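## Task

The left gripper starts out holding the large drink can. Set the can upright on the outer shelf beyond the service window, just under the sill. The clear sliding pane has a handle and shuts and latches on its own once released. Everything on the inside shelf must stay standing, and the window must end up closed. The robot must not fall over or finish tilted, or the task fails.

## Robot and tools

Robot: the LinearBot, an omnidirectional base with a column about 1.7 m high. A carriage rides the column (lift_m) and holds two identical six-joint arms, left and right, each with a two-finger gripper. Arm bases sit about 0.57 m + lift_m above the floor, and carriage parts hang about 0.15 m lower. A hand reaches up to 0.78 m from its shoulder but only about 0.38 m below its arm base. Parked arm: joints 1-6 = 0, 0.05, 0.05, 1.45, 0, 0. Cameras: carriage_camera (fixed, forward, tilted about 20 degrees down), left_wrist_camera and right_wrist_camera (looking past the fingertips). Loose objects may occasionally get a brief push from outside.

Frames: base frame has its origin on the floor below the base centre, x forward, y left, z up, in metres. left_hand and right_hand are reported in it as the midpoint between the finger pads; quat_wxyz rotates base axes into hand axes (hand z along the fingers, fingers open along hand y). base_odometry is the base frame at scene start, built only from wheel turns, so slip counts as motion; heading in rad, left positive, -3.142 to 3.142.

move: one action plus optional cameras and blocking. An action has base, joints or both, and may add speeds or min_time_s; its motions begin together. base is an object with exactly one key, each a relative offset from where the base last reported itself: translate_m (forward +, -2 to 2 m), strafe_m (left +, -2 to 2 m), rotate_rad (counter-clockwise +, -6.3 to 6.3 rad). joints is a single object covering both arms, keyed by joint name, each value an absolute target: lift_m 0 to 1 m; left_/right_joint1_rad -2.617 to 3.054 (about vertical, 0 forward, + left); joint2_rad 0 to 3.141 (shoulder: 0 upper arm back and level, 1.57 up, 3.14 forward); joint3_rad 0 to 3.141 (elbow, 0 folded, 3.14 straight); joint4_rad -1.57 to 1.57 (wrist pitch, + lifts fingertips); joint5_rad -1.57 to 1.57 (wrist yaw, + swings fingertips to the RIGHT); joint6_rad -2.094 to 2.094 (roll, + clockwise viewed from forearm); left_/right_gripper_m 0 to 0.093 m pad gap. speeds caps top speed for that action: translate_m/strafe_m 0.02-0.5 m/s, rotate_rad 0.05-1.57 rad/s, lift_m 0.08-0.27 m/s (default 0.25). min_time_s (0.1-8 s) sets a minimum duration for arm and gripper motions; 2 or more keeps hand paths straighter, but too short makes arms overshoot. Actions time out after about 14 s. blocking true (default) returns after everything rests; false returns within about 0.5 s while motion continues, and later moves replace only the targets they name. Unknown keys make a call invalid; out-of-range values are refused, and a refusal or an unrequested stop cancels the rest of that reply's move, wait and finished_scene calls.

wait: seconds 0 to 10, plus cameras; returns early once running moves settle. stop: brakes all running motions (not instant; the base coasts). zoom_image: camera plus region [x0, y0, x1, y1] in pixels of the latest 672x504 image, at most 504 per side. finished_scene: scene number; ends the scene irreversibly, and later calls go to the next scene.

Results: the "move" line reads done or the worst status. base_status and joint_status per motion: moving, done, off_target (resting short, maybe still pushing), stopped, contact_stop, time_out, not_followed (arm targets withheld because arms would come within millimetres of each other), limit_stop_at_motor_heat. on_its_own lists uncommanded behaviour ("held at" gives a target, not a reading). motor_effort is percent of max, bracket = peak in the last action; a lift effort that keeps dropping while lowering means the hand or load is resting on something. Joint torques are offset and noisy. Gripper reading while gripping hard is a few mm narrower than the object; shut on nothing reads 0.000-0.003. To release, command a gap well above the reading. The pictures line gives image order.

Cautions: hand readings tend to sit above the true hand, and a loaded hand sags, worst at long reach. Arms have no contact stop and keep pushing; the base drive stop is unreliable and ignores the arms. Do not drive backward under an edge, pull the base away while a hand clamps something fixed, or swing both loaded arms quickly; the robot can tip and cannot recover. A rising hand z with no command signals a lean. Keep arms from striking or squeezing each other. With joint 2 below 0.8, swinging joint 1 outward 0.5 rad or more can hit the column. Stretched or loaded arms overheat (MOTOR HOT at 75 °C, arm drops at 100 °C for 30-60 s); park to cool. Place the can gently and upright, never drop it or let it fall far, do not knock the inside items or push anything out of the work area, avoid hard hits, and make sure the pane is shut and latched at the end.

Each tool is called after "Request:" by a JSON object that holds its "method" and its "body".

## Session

Request:
{"method": "move", "body": {"cameras": ["all"]}}

Request:
{"method": "zoom_image", "body": {"camera": "carriage_camera", "region": [180, 120, 520, 400]}}

Scene clock: 0.00 s.
Joint torques (N m): no reading
base_odometry: x=+0.000 y=+0.000 heading=+0.000
base_status: not commanded
joint_positions: lift_m=+0.430 left_joint1_rad=+0.017 left_joint2_rad=+0.604 left_joint3_rad=+0.190 left_joint4_rad=-0.391 left_joint5_rad=+0.010 left_joint6_rad=+0.027 left_gripper_m=+0.06443 right_joint1_rad=+0.000 right_joint2_rad=+0.053 right_joint3_rad=+0.031 right_joint4_rad=+1.417 right_joint5_rad=+0.021 right_joint6_rad=+0.024 right_gripper_m=+0.09396
joint_status: not commanded
motor_effort: lift_m=+26 drive_wheels=-1
left_hand: x=+0.4428 y=+0.3140 z=+1.0435 quat_wxyz=(+0.374, +0.007, +0.928, +0.004) (m; base frame)
right_hand: x=+0.2659 y=-0.3156 z=+1.4286 quat_wxyz=(+0.996, +0.012, +0.088, +0.011) (m; base frame)
pictures: carriage_camera, left_wrist_camera, right_wrist_camera

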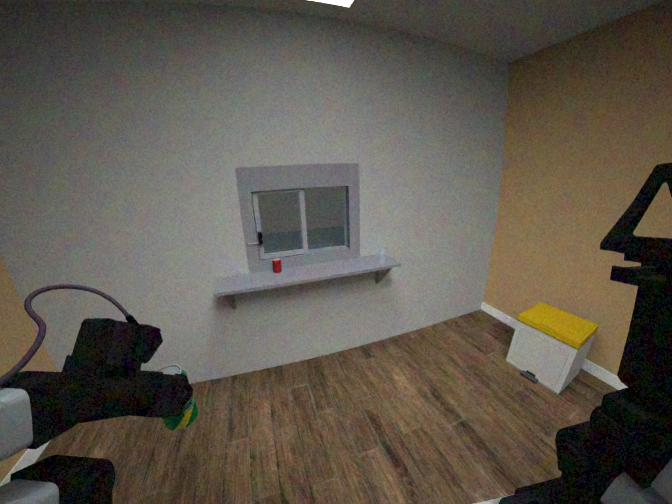

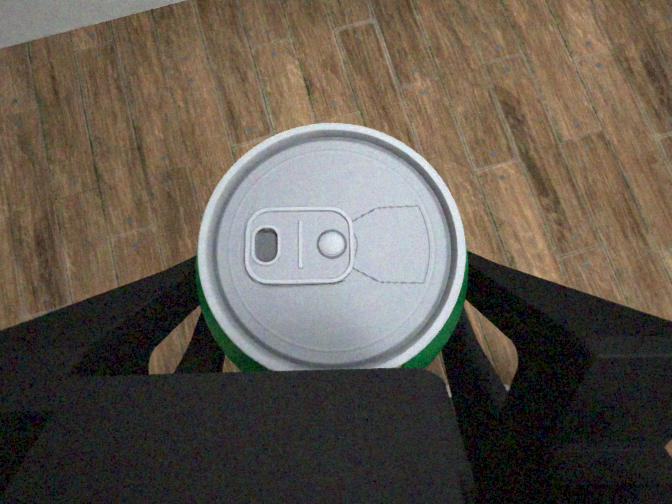

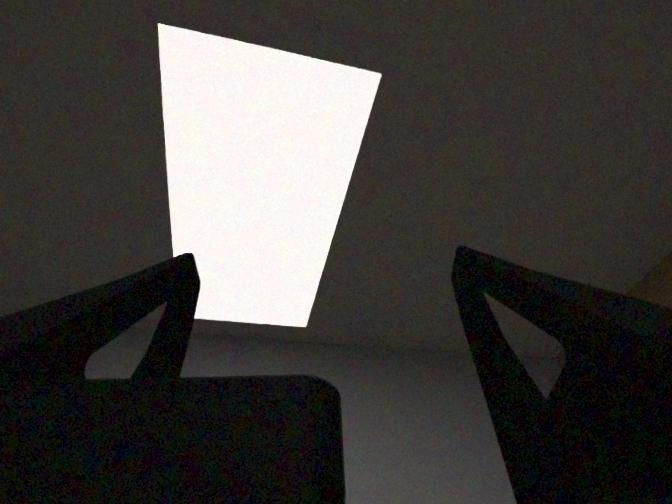

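Scaled by 1.482 from the camera's 672x504 image, which has a finer 960x720 frame.

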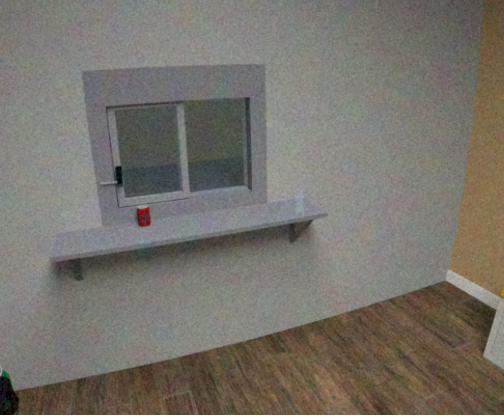

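Request:
{"method": "zoom_image", "body": {"camera": "carriage_camera", "region": [120, 340, 260, 470]}}

Request:
{"method": "zoom_image", "body": {"camera": "left_wrist_camera", "region": [150, 80, 520, 420]}}

Request:
{"method": "move", "body": {"base": {"rotate_rad": 0.32}, "joints": {"lift_m": 0.5}, "speeds": {"rotate_rad": 0.4}, "cameras": ["carriage_camera", "left_wrist_camera"]}}

Scaled by 3.600 from the camera's 672x504 image, which has a finer 960x720 frame.

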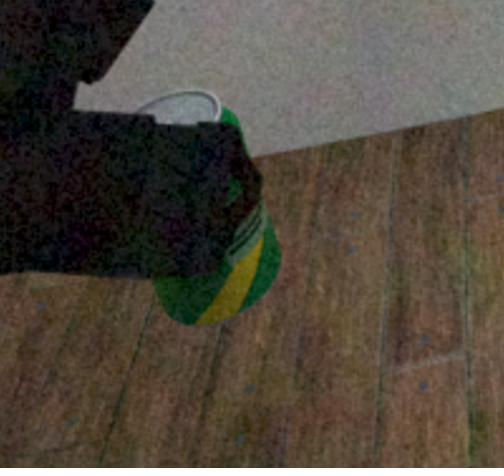

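Scaled by 1.362 from the camera's 672x504 image, which has a finer 960x720 frame.

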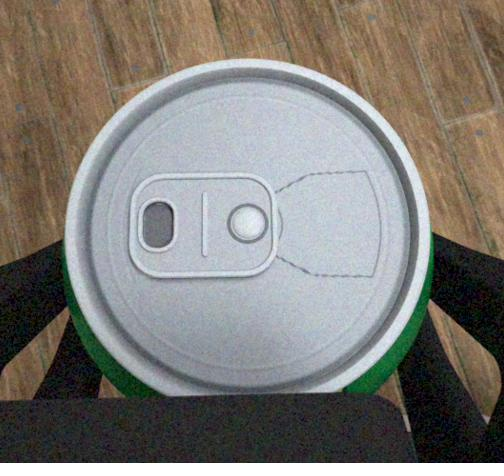

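Scene clock: 81.10 s.
Joint torques (N m): left_arm=[-0.1 -0.13 8.12 2.9 -0.08 0.08] | right_arm=[-0.2 3.33 5.16 -0.22 -0.05 0]
move: done
base_odometry: x=+0.000 y=+0.000 heading=+0.320
base_status: done
joint_positions: lift_m=+0.500 left_joint1_rad=+0.017 left_joint2_rad=+0.605 left_joint3_rad=+0.183 left_joint4_rad=-0.395 left_joint5_rad=+0.010 left_joint6_rad=+0.027 left_gripper_m=+0.06443 right_joint1_rad=+0.000 right_joint2_rad=+0.053 right_joint3_rad=+0.031 right_joint4_rad=+1.416 right_joint5_rad=+0.021 right_joint6_rad=+0.024 right_gripper_m=+0.09396
joint_status: all done
motor_effort: lift_m=+27(30) drive_wheels=+1(6)
left_hand: x=+0.4404 y=+0.3139 z=+1.1099 quat_wxyz=(+0.368, +0.007, +0.930, +0.004) (m; base frame)
right_hand: x=+0.2661 y=-0.3156 z=+1.4988 quat_wxyz=(+0.996, +0.012, +0.088, +0.011) (m; base frame)
pictures: carriage_camera, left_wrist_camera

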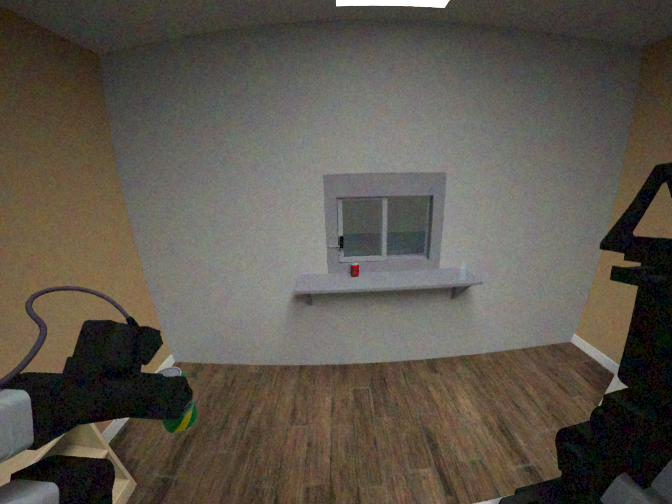

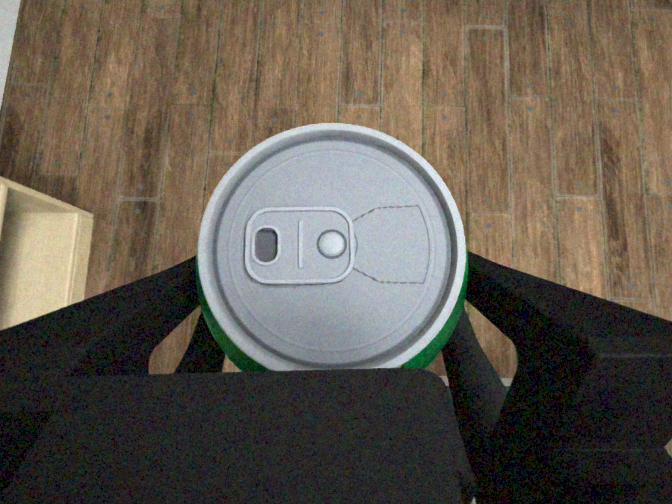

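Request:
{"method": "zoom_image", "body": {"camera": "carriage_camera", "region": [130, 345, 230, 445]}}

Request:
{"method": "move", "body": {"base": {"translate_m": 0.7}, "speeds": {"translate_m": 0.35}, "cameras": ["carriage_camera", "left_wrist_camera"]}}

Scaled by 5.040 from the camera's 672x504 image, which has a finer 960x720 frame.

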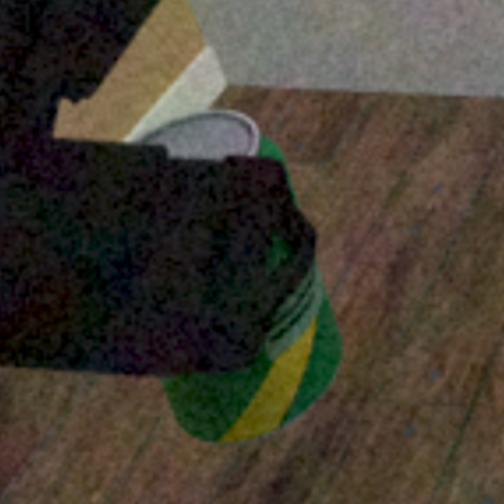

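Scene clock: 181.10 s.
Joint torques (N m): left_arm=[-0.17 -0.13 8.13 2.92 -0.07 0.05] | right_arm=[-0.21 3.32 5.26 -0.23 -0.06 0]
move: done
base_odometry: x=+0.664 y=+0.221 heading=+0.320
base_status: done
joint_positions: lift_m=+0.500 left_joint1_rad=+0.017 left_joint2_rad=+0.605 left_joint3_rad=+0.183 left_joint4_rad=-0.397 left_joint5_rad=+0.010 left_joint6_rad=+0.027 left_gripper_m=+0.06443 right_joint1_rad=+0.000 right_joint2_rad=+0.053 right_joint3_rad=+0.031 right_joint4_rad=+1.415 right_joint5_rad=+0.021 right_joint6_rad=+0.024 right_gripper_m=+0.09396
joint_status: not commanded
motor_effort: lift_m=+26(28) drive_wheels=-4(11)
left_hand: x=+0.4401 y=+0.3139 z=+1.1096 quat_wxyz=(+0.367, +0.007, +0.930, +0.004) (m; base frame)
right_hand: x=+0.2665 y=-0.3156 z=+1.4988 quat_wxyz=(+0.996, +0.012, +0.089, +0.011) (m; base frame)
pictures: carriage_camera, left_wrist_camera

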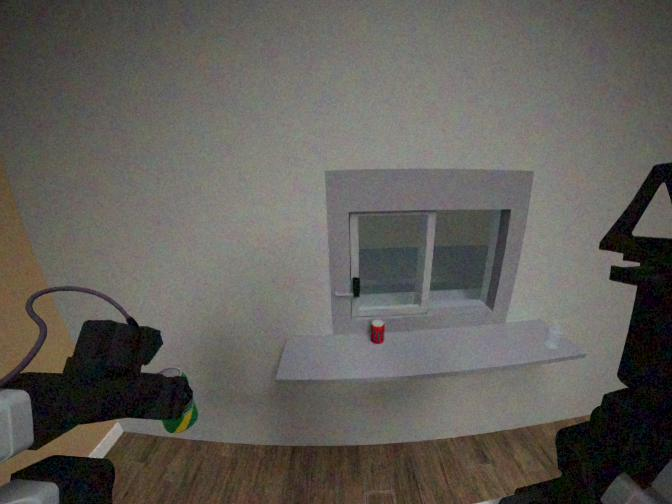

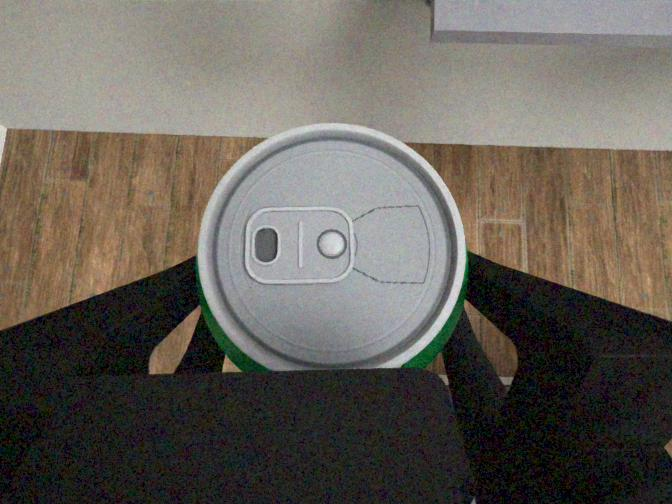

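Request:
{"method": "move", "body": {"base": {"rotate_rad": -0.05}, "joints": {"left_joint2_rad": 0.6, "left_joint3_rad": 0.9, "left_joint4_rad": -1.06, "left_joint6_rad": 0.0, "right_joint1_rad": 1.1995, "right_joint2_rad": 2.679, "right_joint3_rad": 1.381, "right_joint4_rad": 1.235, "right_joint5_rad": 1.14, "right_joint6_rad": 0.04, "right_gripper_m": 0.093}, "speeds": {"rotate_rad": 0.2}, "min_time_s": 3, "cameras": ["all"]}}

Request:
{"method": "move", "body": {"base": {"strafe_m": -0.147}, "speeds": {"strafe_m": 0.2}, "cameras": ["all"]}}

Scene clock: 267.43 s.
Joint torques (N m): left_arm=[-0.21 0.43 9.32 2.74 -0.07 -0.06] | right_arm=[0.43 -8.88 5.83 1.73 0.09 0.1]
move: off_target
base_odometry: x=+0.664 y=+0.221 heading=+0.271
base_status: done
joint_positions: lift_m=+0.500 left_joint1_rad=+0.017 left_joint2_rad=+0.605 left_joint3_rad=+0.856 left_joint4_rad=-1.121 left_joint5_rad=+0.009 left_joint6_rad=+0.013 left_gripper_m=+0.06443 right_joint1_rad=+1.193 right_joint2_rad=+2.664 right_joint3_rad=+1.359 right_joint4_rad=+1.234 right_joint5_rad=+1.130 right_joint6_rad=+0.031 right_gripper_m=+0.09307
joint_status: left_joint4_rad off_target (ended at -1.121, target -1.060); the others done
motor_effort: lift_m=+26(28) drive_wheels=-4(7)
left_hand: x=+0.4049 y=+0.3134 z=+1.2657 quat_wxyz=(+0.343, +0.000, +0.939, +0.001) (m; base frame)
right_hand: x=+0.5597 y=+0.1175 z=+1.0765 quat_wxyz=(+0.696, -0.034, +0.717, +0.010) (m; base frame)
pictures: carriage_camera, left_wrist_camera, right_wrist_camera

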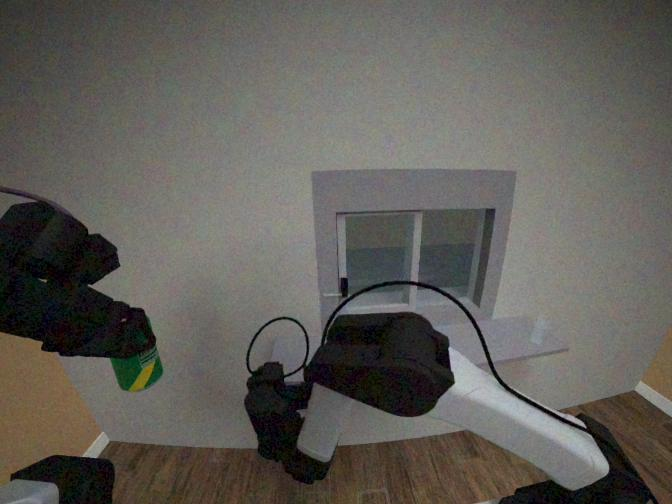

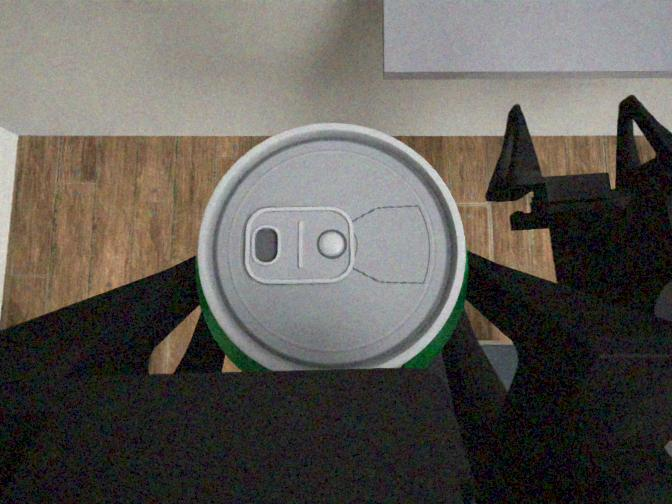

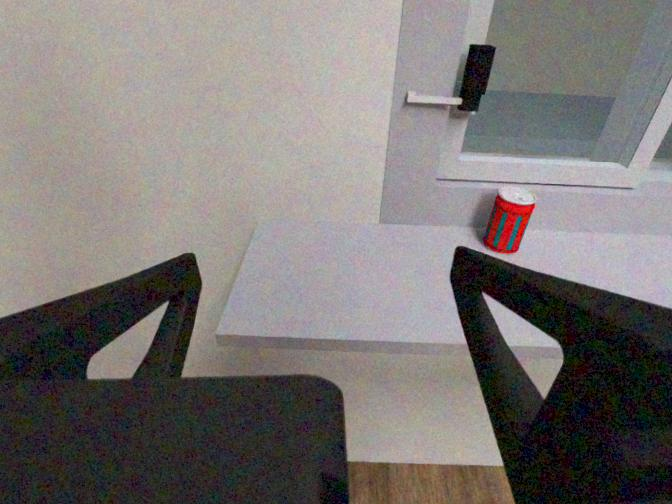

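Scene clock: 269.37 s.
Joint torques (N m): left_arm=[-0.14 0.46 9.37 2.73 -0.06 -0.08] | right_arm=[0.43 -8.87 5.83 1.73 0.09 0.1]
move: done
base_odometry: x=+0.704 y=+0.079 heading=+0.271
base_status: done
joint_positions: lift_m=+0.500 left_joint1_rad=+0.017 left_joint2_rad=+0.605 left_joint3_rad=+0.856 left_joint4_rad=-1.124 left_joint5_rad=+0.010 left_joint6_rad=+0.012 left_gripper_m=+0.06443 right_joint1_rad=+1.193 right_joint2_rad=+2.664 right_joint3_rad=+1.359 right_joint4_rad=+1.234 right_joint5_rad=+1.134 right_joint6_rad=+0.031 right_gripper_m=+0.09307
joint_status: not commanded
motor_effort: lift_m=+25(28) drive_wheels=-2(7)
left_hand: x=+0.4045 y=+0.3133 z=+1.2655 quat_wxyz=(+0.342, -0.001, +0.940, +0.000) (m; base frame)
right_hand: x=+0.5598 y=+0.1168 z=+1.0765 quat_wxyz=(+0.696, -0.032, +0.717, +0.008) (m; base frame)
pictures: carriage_camera, left_wrist_camera, right_wrist_camera

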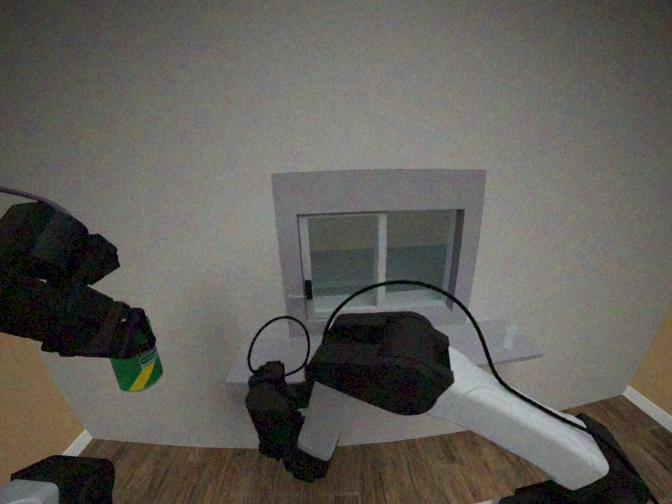

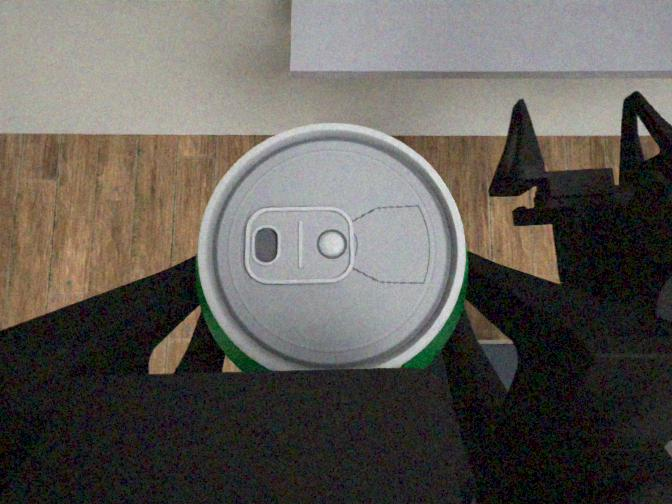

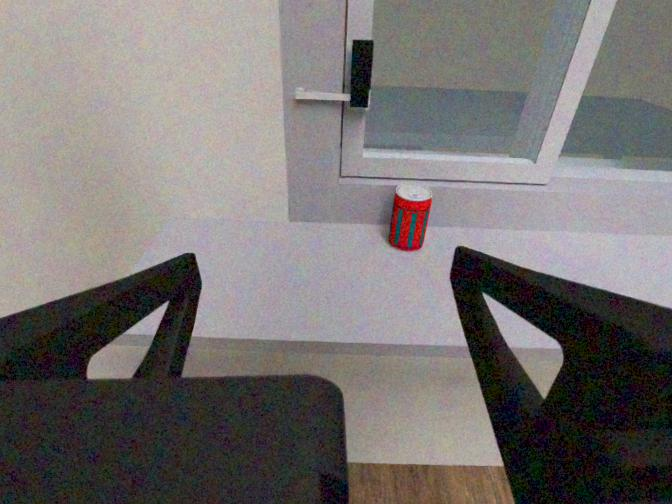

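Request:
{"method": "move", "body": {"base": {"translate_m": 0.3}, "speeds": {"translate_m": 0.25}, "cameras": ["all"]}}

Scene clock: 289.90 s.
Joint torques (N m): left_arm=[-0.13 0.49 9.28 2.78 -0.09 -0.06] | right_arm=[0.17 -8.92 5.9 1.73 0.08 0.1]
move: done
base_odometry: x=+0.993 y=+0.159 heading=+0.270
base_status: done
joint_positions: lift_m=+0.500 left_joint1_rad=+0.017 left_joint2_rad=+0.605 left_joint3_rad=+0.857 left_joint4_rad=-1.127 left_joint5_rad=+0.010 left_joint6_rad=+0.012 left_gripper_m=+0.06443 right_joint1_rad=+1.195 right_joint2_rad=+2.664 right_joint3_rad=+1.359 right_joint4_rad=+1.234 right_joint5_rad=+1.135 right_joint6_rad=+0.031 right_gripper_m=+0.09307
joint_status: not commanded
motor_effort: lift_m=+25(28) drive_wheels=-3(8)
left_hand: x=+0.4039 y=+0.3132 z=+1.2652 quat_wxyz=(+0.341, -0.001, +0.940, +0.000) (m; base frame)
right_hand: x=+0.5588 y=+0.1175 z=+1.0765 quat_wxyz=(+0.696, -0.033, +0.717, +0.009) (m; base frame)
pictures: carriage_camera, left_wrist_camera, right_wrist_camera

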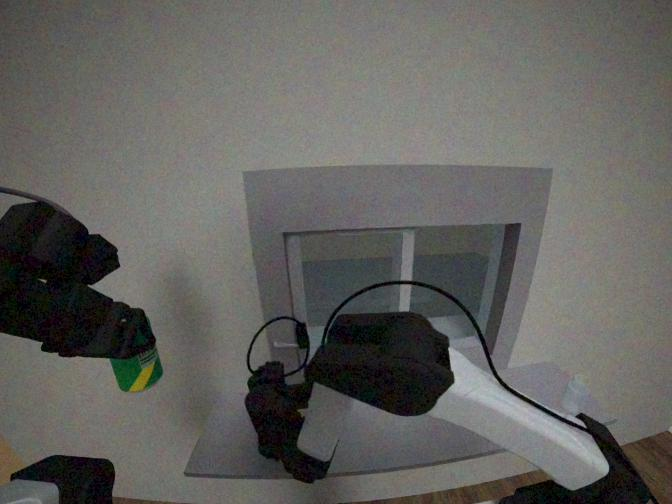

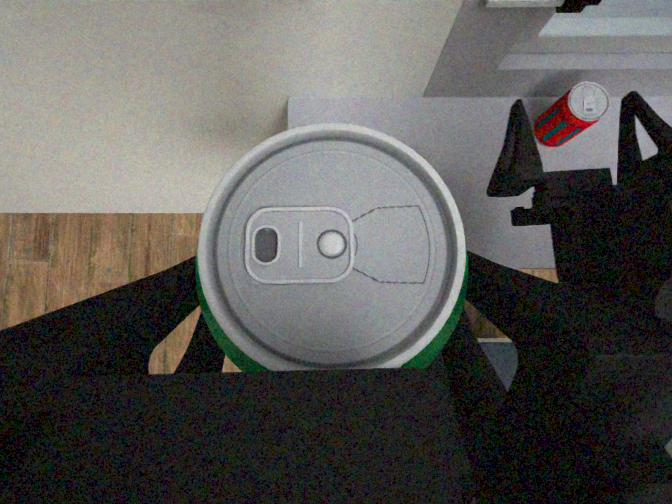

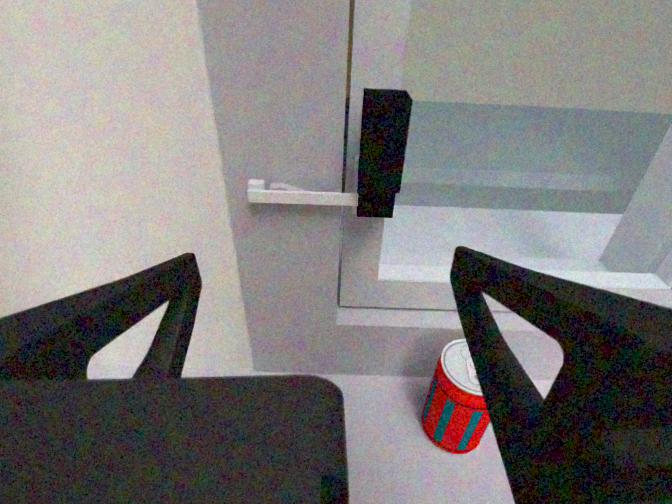

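Request:
{"method": "move", "body": {"base": {"strafe_m": -0.024}, "speeds": {"strafe_m": 0.1}}}

Request:
{"method": "move", "body": {"base": {"translate_m": 0.05}, "speeds": {"translate_m": 0.08}, "cameras": ["left_wrist_camera", "right_wrist_camera"]}}

Scene clock: 306.17 s.
Joint torques (N m): left_arm=[-0.25 0.53 9.22 2.79 -0.1 -0.07] | right_arm=[0.23 -8.88 5.85 1.73 0.08 0.1]
move: done
base_odometry: x=+1.000 y=+0.136 heading=+0.271
base_status: done
joint_positions: lift_m=+0.500 left_joint1_rad=+0.017 left_joint2_rad=+0.605 left_joint3_rad=+0.857 left_joint4_rad=-1.127 left_joint5_rad=+0.010 left_joint6_rad=+0.012 left_gripper_m=+0.06443 right_joint1_rad=+1.195 right_joint2_rad=+2.664 right_joint3_rad=+1.359 right_joint4_rad=+1.234 right_joint5_rad=+1.135 right_joint6_rad=+0.031 right_gripper_m=+0.09307
joint_status: not commanded
motor_effort: lift_m=+24(28) drive_wheels=-2(6)
left_hand: x=+0.4039 y=+0.3132 z=+1.2652 quat_wxyz=(+0.341, -0.001, +0.940, +0.000) (m; base frame)
right_hand: x=+0.5588 y=+0.1175 z=+1.0765 quat_wxyz=(+0.696, -0.033, +0.717, +0.009) (m; base frame)
pictures: none

Scene clock: 307.40 s.
Joint torques (N m): left_arm=[-0.2 0.47 9.29 2.78 -0.11 -0.05] | right_arm=[0.05 -8.95 5.83 1.75 0.07 0.1]
move: done
base_odometry: x=+1.048 y=+0.149 heading=+0.270
base_status: done
joint_positions: lift_m=+0.500 left_joint1_rad=+0.017 left_joint2_rad=+0.605 left_joint3_rad=+0.857 left_joint4_rad=-1.128 left_joint5_rad=+0.010 left_joint6_rad=+0.012 left_gripper_m=+0.06444 right_joint1_rad=+1.196 right_joint2_rad=+2.664 right_joint3_rad=+1.359 right_joint4_rad=+1.234 right_joint5_rad=+1.135 right_joint6_rad=+0.031 right_gripper_m=+0.09307
joint_status: not commanded
motor_effort: lift_m=+25(29) drive_wheels=-3(7)
left_hand: x=+0.4038 y=+0.3132 z=+1.2651 quat_wxyz=(+0.341, -0.001, +0.940, +0.000) (m; base frame)
right_hand: x=+0.5581 y=+0.1179 z=+1.0765 quat_wxyz=(+0.696, -0.034, +0.717, +0.010) (m; base frame)
pictures: left_wrist_camera, right_wrist_camera

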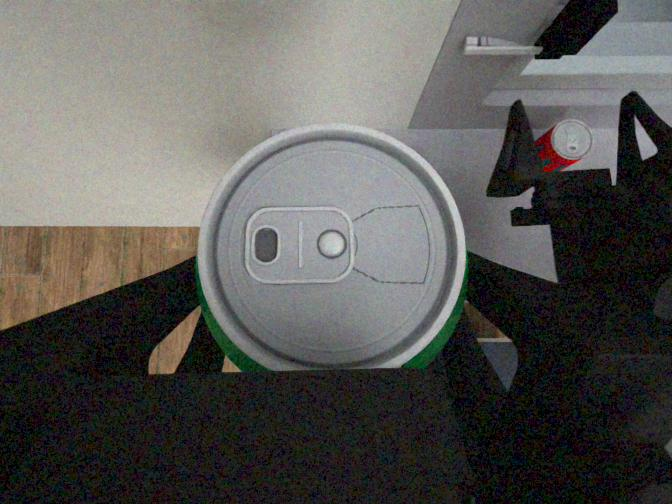

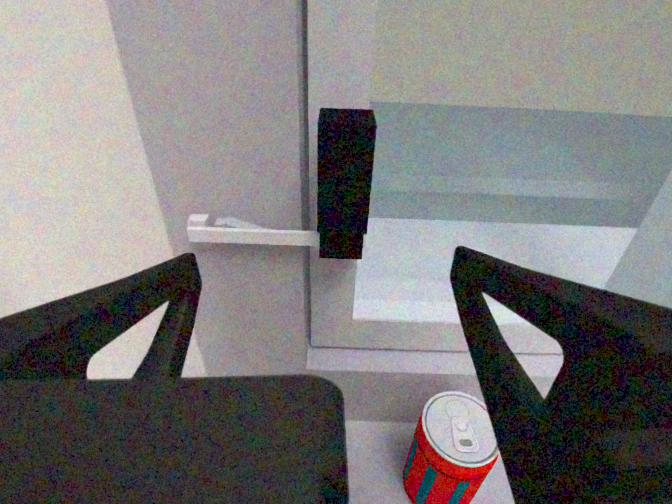

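Request:
{"method": "move", "body": {"base": {"translate_m": 0.024}, "speeds": {"translate_m": 0.06}, "cameras": ["left_wrist_camera", "right_wrist_camera"]}}

Request:
{"method": "move", "body": {"joints": {"right_gripper_m": 0.045}, "cameras": ["left_wrist_camera", "right_wrist_camera"]}}

Scene clock: 316.87 s.
Joint torques (N m): left_arm=[-0.18 0.46 9.31 2.81 -0.08 -0.08] | right_arm=[0.18 -8.87 5.83 1.7 0.08 0.1]
move: done
base_odometry: x=+1.071 y=+0.155 heading=+0.270
base_status: done
joint_positions: lift_m=+0.500 left_joint1_rad=+0.017 left_joint2_rad=+0.605 left_joint3_rad=+0.857 left_joint4_rad=-1.129 left_joint5_rad=+0.010 left_joint6_rad=+0.012 left_gripper_m=+0.06444 right_joint1_rad=+1.197 right_joint2_rad=+2.664 right_joint3_rad=+1.359 right_joint4_rad=+1.234 right_joint5_rad=+1.135 right_joint6_rad=+0.031 right_gripper_m=+0.09307
joint_status: not commanded
motor_effort: lift_m=+24(28) drive_wheels=-3(7)
left_hand: x=+0.4036 y=+0.3132 z=+1.2650 quat_wxyz=(+0.340, -0.001, +0.940, +0.000) (m; base frame)
right_hand: x=+0.5580 y=+0.1181 z=+1.0765 quat_wxyz=(+0.696, -0.034, +0.717, +0.010) (m; base frame)
pictures: left_wrist_camera, right_wrist_camera

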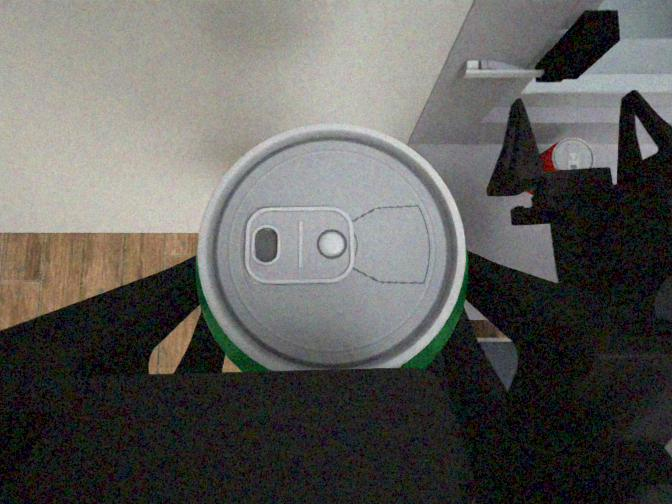

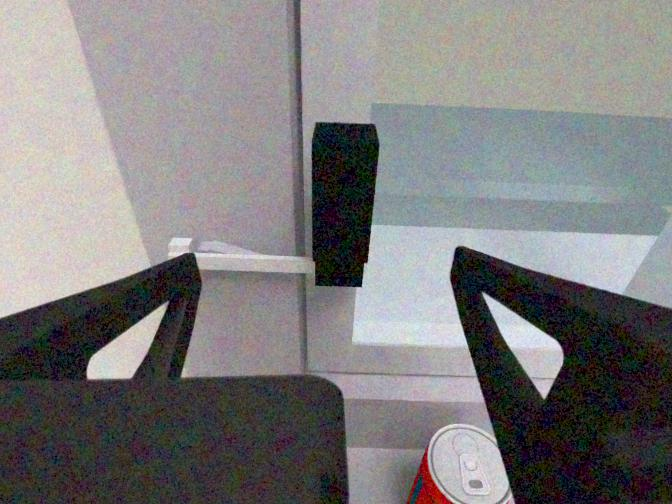

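Scene clock: 317.47 s.
Joint torques (N m): left_arm=[-0.24 0.44 9.32 2.8 -0.1 -0.05] | right_arm=[0.06 -8.96 5.83 1.73 0.08 0.1]
move: done
base_odometry: x=+1.071 y=+0.155 heading=+0.270
base_status: not commanded
joint_positions: lift_m=+0.500 left_joint1_rad=+0.017 left_joint2_rad=+0.605 left_joint3_rad=+0.857 left_joint4_rad=-1.129 left_joint5_rad=+0.010 left_joint6_rad=+0.012 left_gripper_m=+0.06444 right_joint1_rad=+1.197 right_joint2_rad=+2.664 right_joint3_rad=+1.359 right_joint4_rad=+1.234 right_joint5_rad=+1.135 right_joint6_rad=+0.032 right_gripper_m=+0.04507
joint_status: all done
motor_effort: lift_m=+23(28) drive_wheels=-3(3)
left_hand: x=+0.4036 y=+0.3132 z=+1.2650 quat_wxyz=(+0.340, -0.001, +0.940, +0.000) (m; base frame)
right_hand: x=+0.5580 y=+0.1181 z=+1.0765 quat_wxyz=(+0.696, -0.034, +0.717, +0.010) (m; base frame)
pictures: left_wrist_camera, right_wrist_camera

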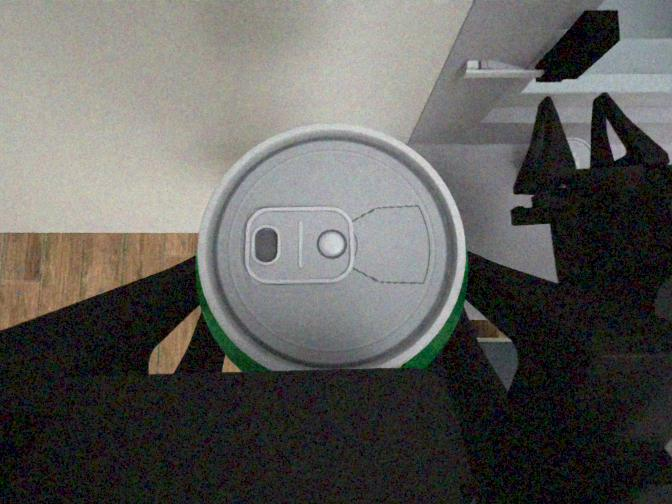

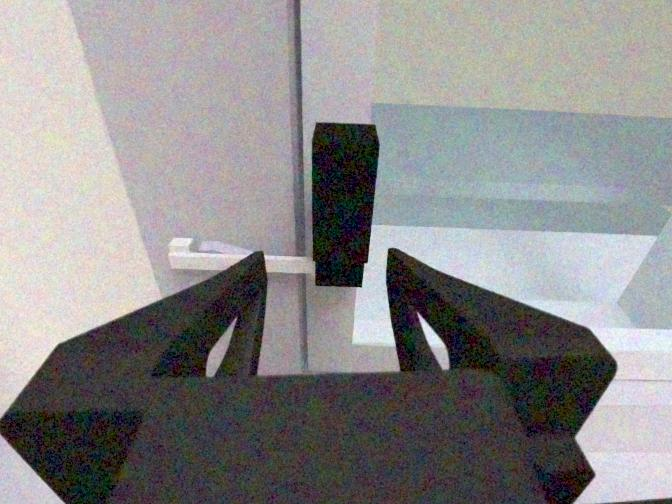

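Request:
{"method": "move", "body": {"base": {"translate_m": 0.014}, "speeds": {"translate_m": 0.06}, "cameras": ["left_wrist_camera", "right_wrist_camera"]}}

Scene clock: 324.37 s.
Joint torques (N m): left_arm=[-0.13 0.43 9.35 2.8 -0.1 -0.07] | right_arm=[0.14 -8.69 5.85 1.74 0.09 0.1]
move: done
base_odometry: x=+1.085 y=+0.159 heading=+0.270
base_status: done
joint_positions: lift_m=+0.500 left_joint1_rad=+0.017 left_joint2_rad=+0.605 left_joint3_rad=+0.857 left_joint4_rad=-1.128 left_joint5_rad=+0.010 left_joint6_rad=+0.012 left_gripper_m=+0.06444 right_joint1_rad=+1.196 right_joint2_rad=+2.664 right_joint3_rad=+1.359 right_joint4_rad=+1.234 right_joint5_rad=+1.135 right_joint6_rad=+0.032 right_gripper_m=+0.04507
joint_status: not commanded
motor_effort: lift_m=+24(28) drive_wheels=-3(7)
left_hand: x=+0.4037 y=+0.3132 z=+1.2650 quat_wxyz=(+0.340, -0.001, +0.940, +0.000) (m; base frame)
right_hand: x=+0.5585 y=+0.1176 z=+1.0765 quat_wxyz=(+0.696, -0.033, +0.717, +0.009) (m; base frame)
pictures: left_wrist_camera, right_wrist_camera

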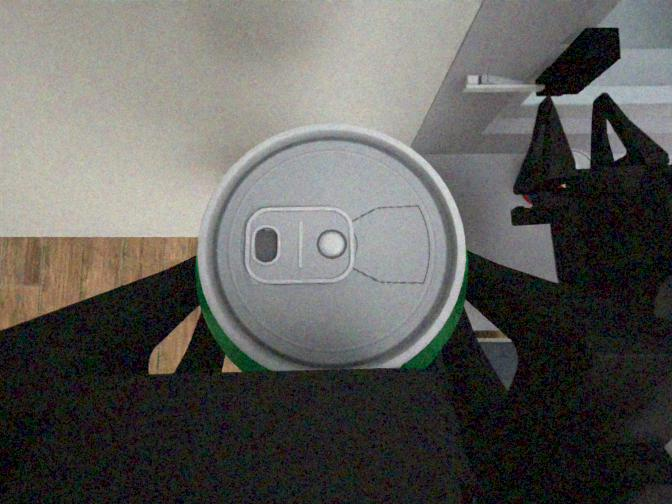

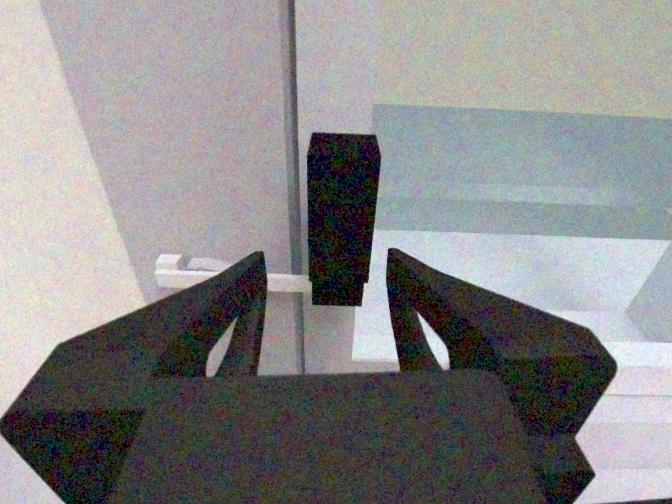

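Request:
{"method": "move", "body": {"base": {"strafe_m": -0.09}, "speeds": {"strafe_m": 0.07}, "cameras": ["left_wrist_camera", "right_wrist_camera"]}}

Scene clock: 337.30 s.
Joint torques (N m): left_arm=[-0.14 0.47 9.32 2.79 -0.07 -0.06] | right_arm=[0.16 -8.84 5.83 1.74 0.07 0.09]
move: done
base_odometry: x=+1.109 y=+0.072 heading=+0.270
base_status: done
joint_positions: lift_m=+0.500 left_joint1_rad=+0.017 left_joint2_rad=+0.605 left_joint3_rad=+0.857 left_joint4_rad=-1.128 left_joint5_rad=+0.010 left_joint6_rad=+0.012 left_gripper_m=+0.06444 right_joint1_rad=+1.196 right_joint2_rad=+2.664 right_joint3_rad=+1.359 right_joint4_rad=+1.234 right_joint5_rad=+1.135 right_joint6_rad=+0.032 right_gripper_m=+0.04507
joint_status: not commanded
motor_effort: lift_m=+26(28) drive_wheels=-2(7)
left_hand: x=+0.4037 y=+0.3132 z=+1.2650 quat_wxyz=(+0.340, -0.001, +0.940, +0.000) (m; base frame)
right_hand: x=+0.5585 y=+0.1176 z=+1.0765 quat_wxyz=(+0.696, -0.033, +0.717, +0.009) (m; base frame)
pictures: left_wrist_camera, right_wrist_camera

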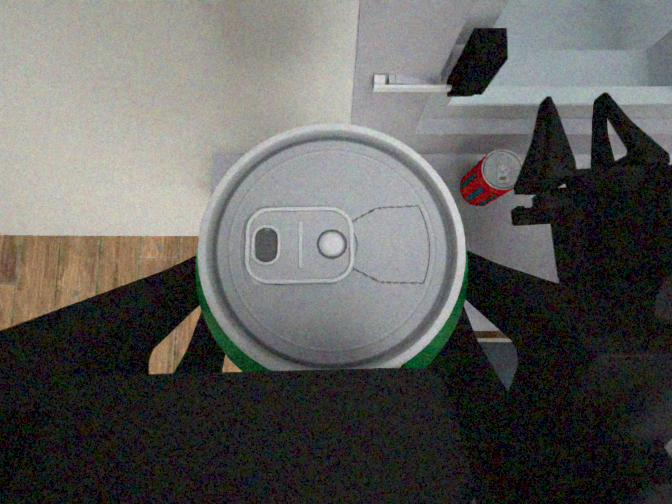

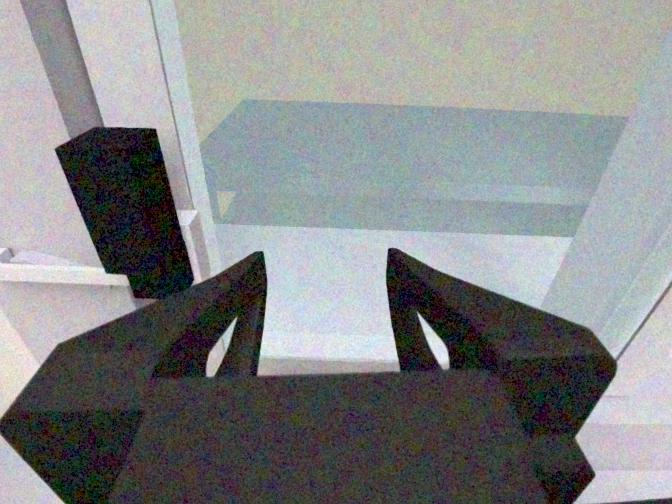

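Request:
{"method": "move", "body": {"base": {"strafe_m": 0.09}, "speeds": {"strafe_m": 0.1}}}

Request:
{"method": "move", "body": {"base": {"translate_m": 0.018}, "speeds": {"translate_m": 0.05}, "cameras": ["left_wrist_camera", "right_wrist_camera"]}}

Scene clock: 346.53 s.
Joint torques (N m): left_arm=[-0.14 0.39 9.21 2.78 -0.06 -0.07] | right_arm=[0.14 -8.87 5.83 1.73 0.08 0.1]
move: done
base_odometry: x=+1.085 y=+0.159 heading=+0.269
base_status: done
joint_positions: lift_m=+0.500 left_joint1_rad=+0.017 left_joint2_rad=+0.605 left_joint3_rad=+0.857 left_joint4_rad=-1.128 left_joint5_rad=+0.010 left_joint6_rad=+0.012 left_gripper_m=+0.06444 right_joint1_rad=+1.196 right_joint2_rad=+2.664 right_joint3_rad=+1.359 right_joint4_rad=+1.234 right_joint5_rad=+1.135 right_joint6_rad=+0.032 right_gripper_m=+0.04507
joint_status: not commanded
motor_effort: lift_m=+25(29) drive_wheels=-3(8)
left_hand: x=+0.4037 y=+0.3132 z=+1.2650 quat_wxyz=(+0.340, -0.001, +0.940, +0.000) (m; base frame)
right_hand: x=+0.5585 y=+0.1176 z=+1.0765 quat_wxyz=(+0.696, -0.033, +0.717, +0.009) (m; base frame)
pictures: none

Scene clock: 347.37 s.
Joint torques (N m): left_arm=[-0.17 0.36 9.2 2.78 -0.08 -0.07] | right_arm=[0.08 -8.91 5.93 1.75 0.03 0.1]
move: done
base_odometry: x=+1.102 y=+0.164 heading=+0.269
base_status: done
joint_positions: lift_m=+0.500 left_joint1_rad=+0.017 left_joint2_rad=+0.605 left_joint3_rad=+0.857 left_joint4_rad=-1.129 left_joint5_rad=+0.010 left_joint6_rad=+0.012 left_gripper_m=+0.06444 right_joint1_rad=+1.196 right_joint2_rad=+2.664 right_joint3_rad=+1.359 right_joint4_rad=+1.234 right_joint5_rad=+1.136 right_joint6_rad=+0.032 right_gripper_m=+0.04507
joint_status: not commanded
motor_effort: lift_m=+26(29) drive_wheels=-2(6)
left_hand: x=+0.4035 y=+0.3132 z=+1.2649 quat_wxyz=(+0.340, -0.001, +0.940, +0.000) (m; base frame)
right_hand: x=+0.5581 y=+0.1178 z=+1.0765 quat_wxyz=(+0.696, -0.033, +0.717, +0.009) (m; base frame)
pictures: left_wrist_camera, right_wrist_camera

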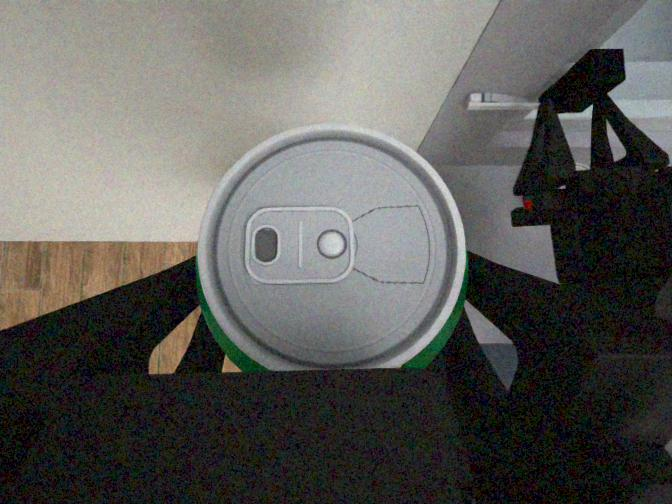

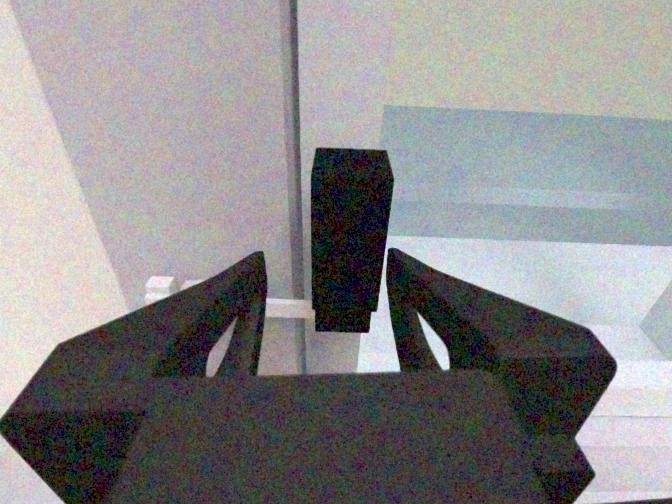

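Request:
{"method": "move", "body": {"base": {"strafe_m": -0.07}, "speeds": {"strafe_m": 0.06}, "cameras": ["left_wrist_camera", "right_wrist_camera"]}}

Scene clock: 354.23 s.
Joint torques (N m): left_arm=[-0.08 0.44 9.28 2.82 -0.08 -0.05] | right_arm=[0.1 -8.87 5.71 1.74 0.06 0.09]
move: done
base_odometry: x=+1.121 y=+0.096 heading=+0.270
base_status: done
joint_positions: lift_m=+0.500 left_joint1_rad=+0.017 left_joint2_rad=+0.605 left_joint3_rad=+0.857 left_joint4_rad=-1.129 left_joint5_rad=+0.010 left_joint6_rad=+0.012 left_gripper_m=+0.06444 right_joint1_rad=+1.196 right_joint2_rad=+2.664 right_joint3_rad=+1.361 right_joint4_rad=+1.234 right_joint5_rad=+1.133 right_joint6_rad=+0.032 right_gripper_m=+0.04507
joint_status: not commanded
motor_effort: lift_m=+25(28) drive_wheels=-2(4)
left_hand: x=+0.4035 y=+0.3132 z=+1.2649 quat_wxyz=(+0.340, -0.001, +0.940, +0.000) (m; base frame)
right_hand: x=+0.5583 y=+0.1187 z=+1.0771 quat_wxyz=(+0.697, -0.033, +0.717, +0.011) (m; base frame)
pictures: left_wrist_camera, right_wrist_camera

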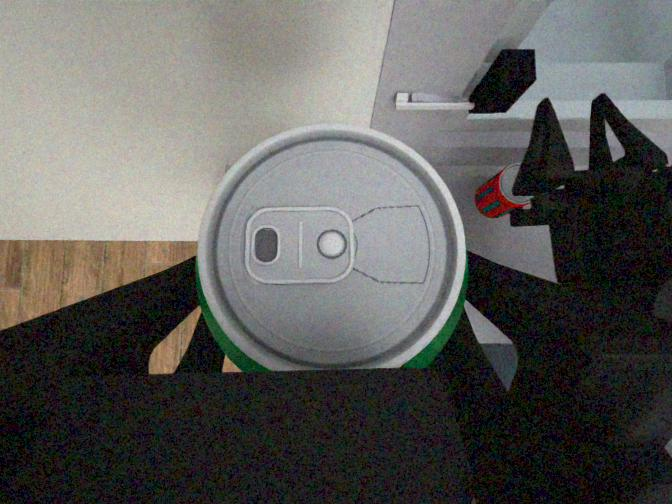

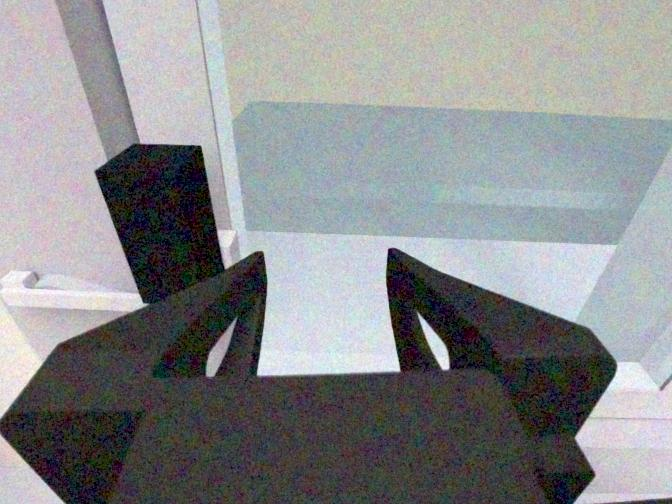

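Request:
{"method": "move", "body": {"base": {"strafe_m": 0.068}, "speeds": {"strafe_m": 0.1}, "cameras": ["left_wrist_camera", "right_wrist_camera"]}}

Request:
{"method": "zoom_image", "body": {"camera": "left_wrist_camera", "region": [420, 20, 672, 210]}}

Request:
{"method": "zoom_image", "body": {"camera": "right_wrist_camera", "region": [130, 120, 470, 380]}}

Scene clock: 381.33 s.
Joint torques (N m): left_arm=[-0.09 0.35 9.25 2.79 -0.11 -0.07] | right_arm=[0.57 -9.37 5.55 1.55 -1.94 0.01]
move: done
base_odometry: x=+1.103 y=+0.162 heading=+0.269
base_status: done
joint_positions: lift_m=+0.500 left_joint1_rad=+0.017 left_joint2_rad=+0.605 left_joint3_rad=+0.857 left_joint4_rad=-1.129 left_joint5_rad=+0.010 left_joint6_rad=+0.012 left_gripper_m=+0.06444 right_joint1_rad=+1.191 right_joint2_rad=+2.672 right_joint3_rad=+1.361 right_joint4_rad=+1.234 right_joint5_rad=+1.338 right_joint6_rad=+0.039 right_gripper_m=+0.04498
joint_status: not commanded
motor_effort: lift_m=+27(28) drive_wheels=-3(9)
left_hand: x=+0.4035 y=+0.3132 z=+1.2649 quat_wxyz=(+0.340, -0.001, +0.940, +0.000) (m; base frame)
right_hand: x=+0.5589 y=+0.0805 z=+1.0754 quat_wxyz=(+0.698, +0.040, +0.712, -0.064) (m; base frame)
pictures: left_wrist_camera, right_wrist_camera

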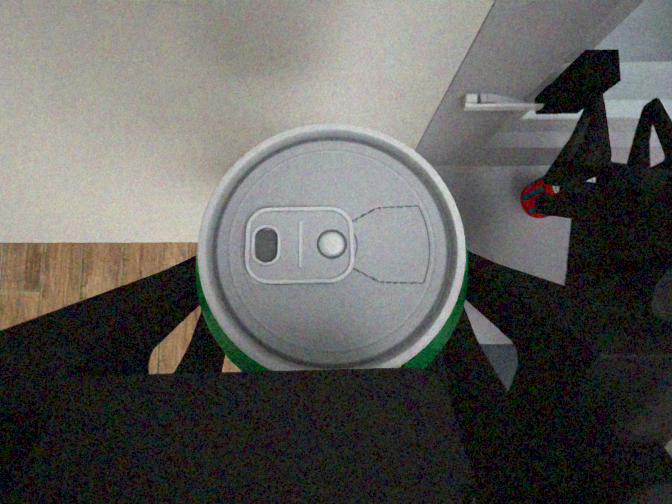

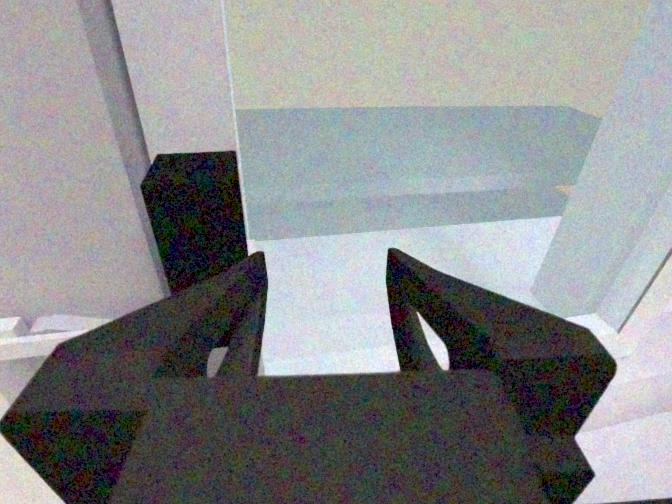

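Scaled by 2.000 from the camera's 672x504 image, which has a finer 960x720 frame.

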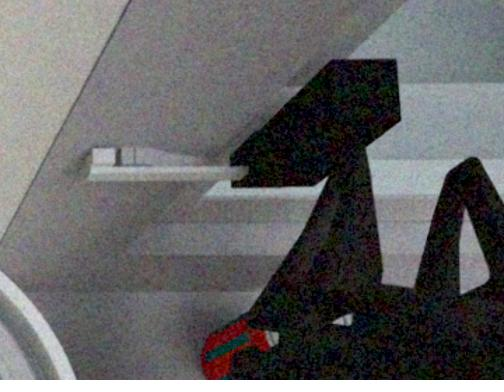

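Scaled by 1.482 from the camera's 672x504 image, which has a finer 960x720 frame.

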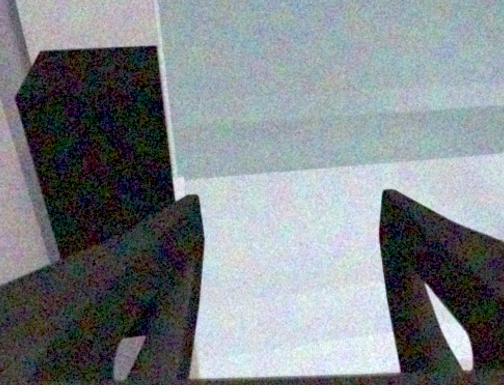

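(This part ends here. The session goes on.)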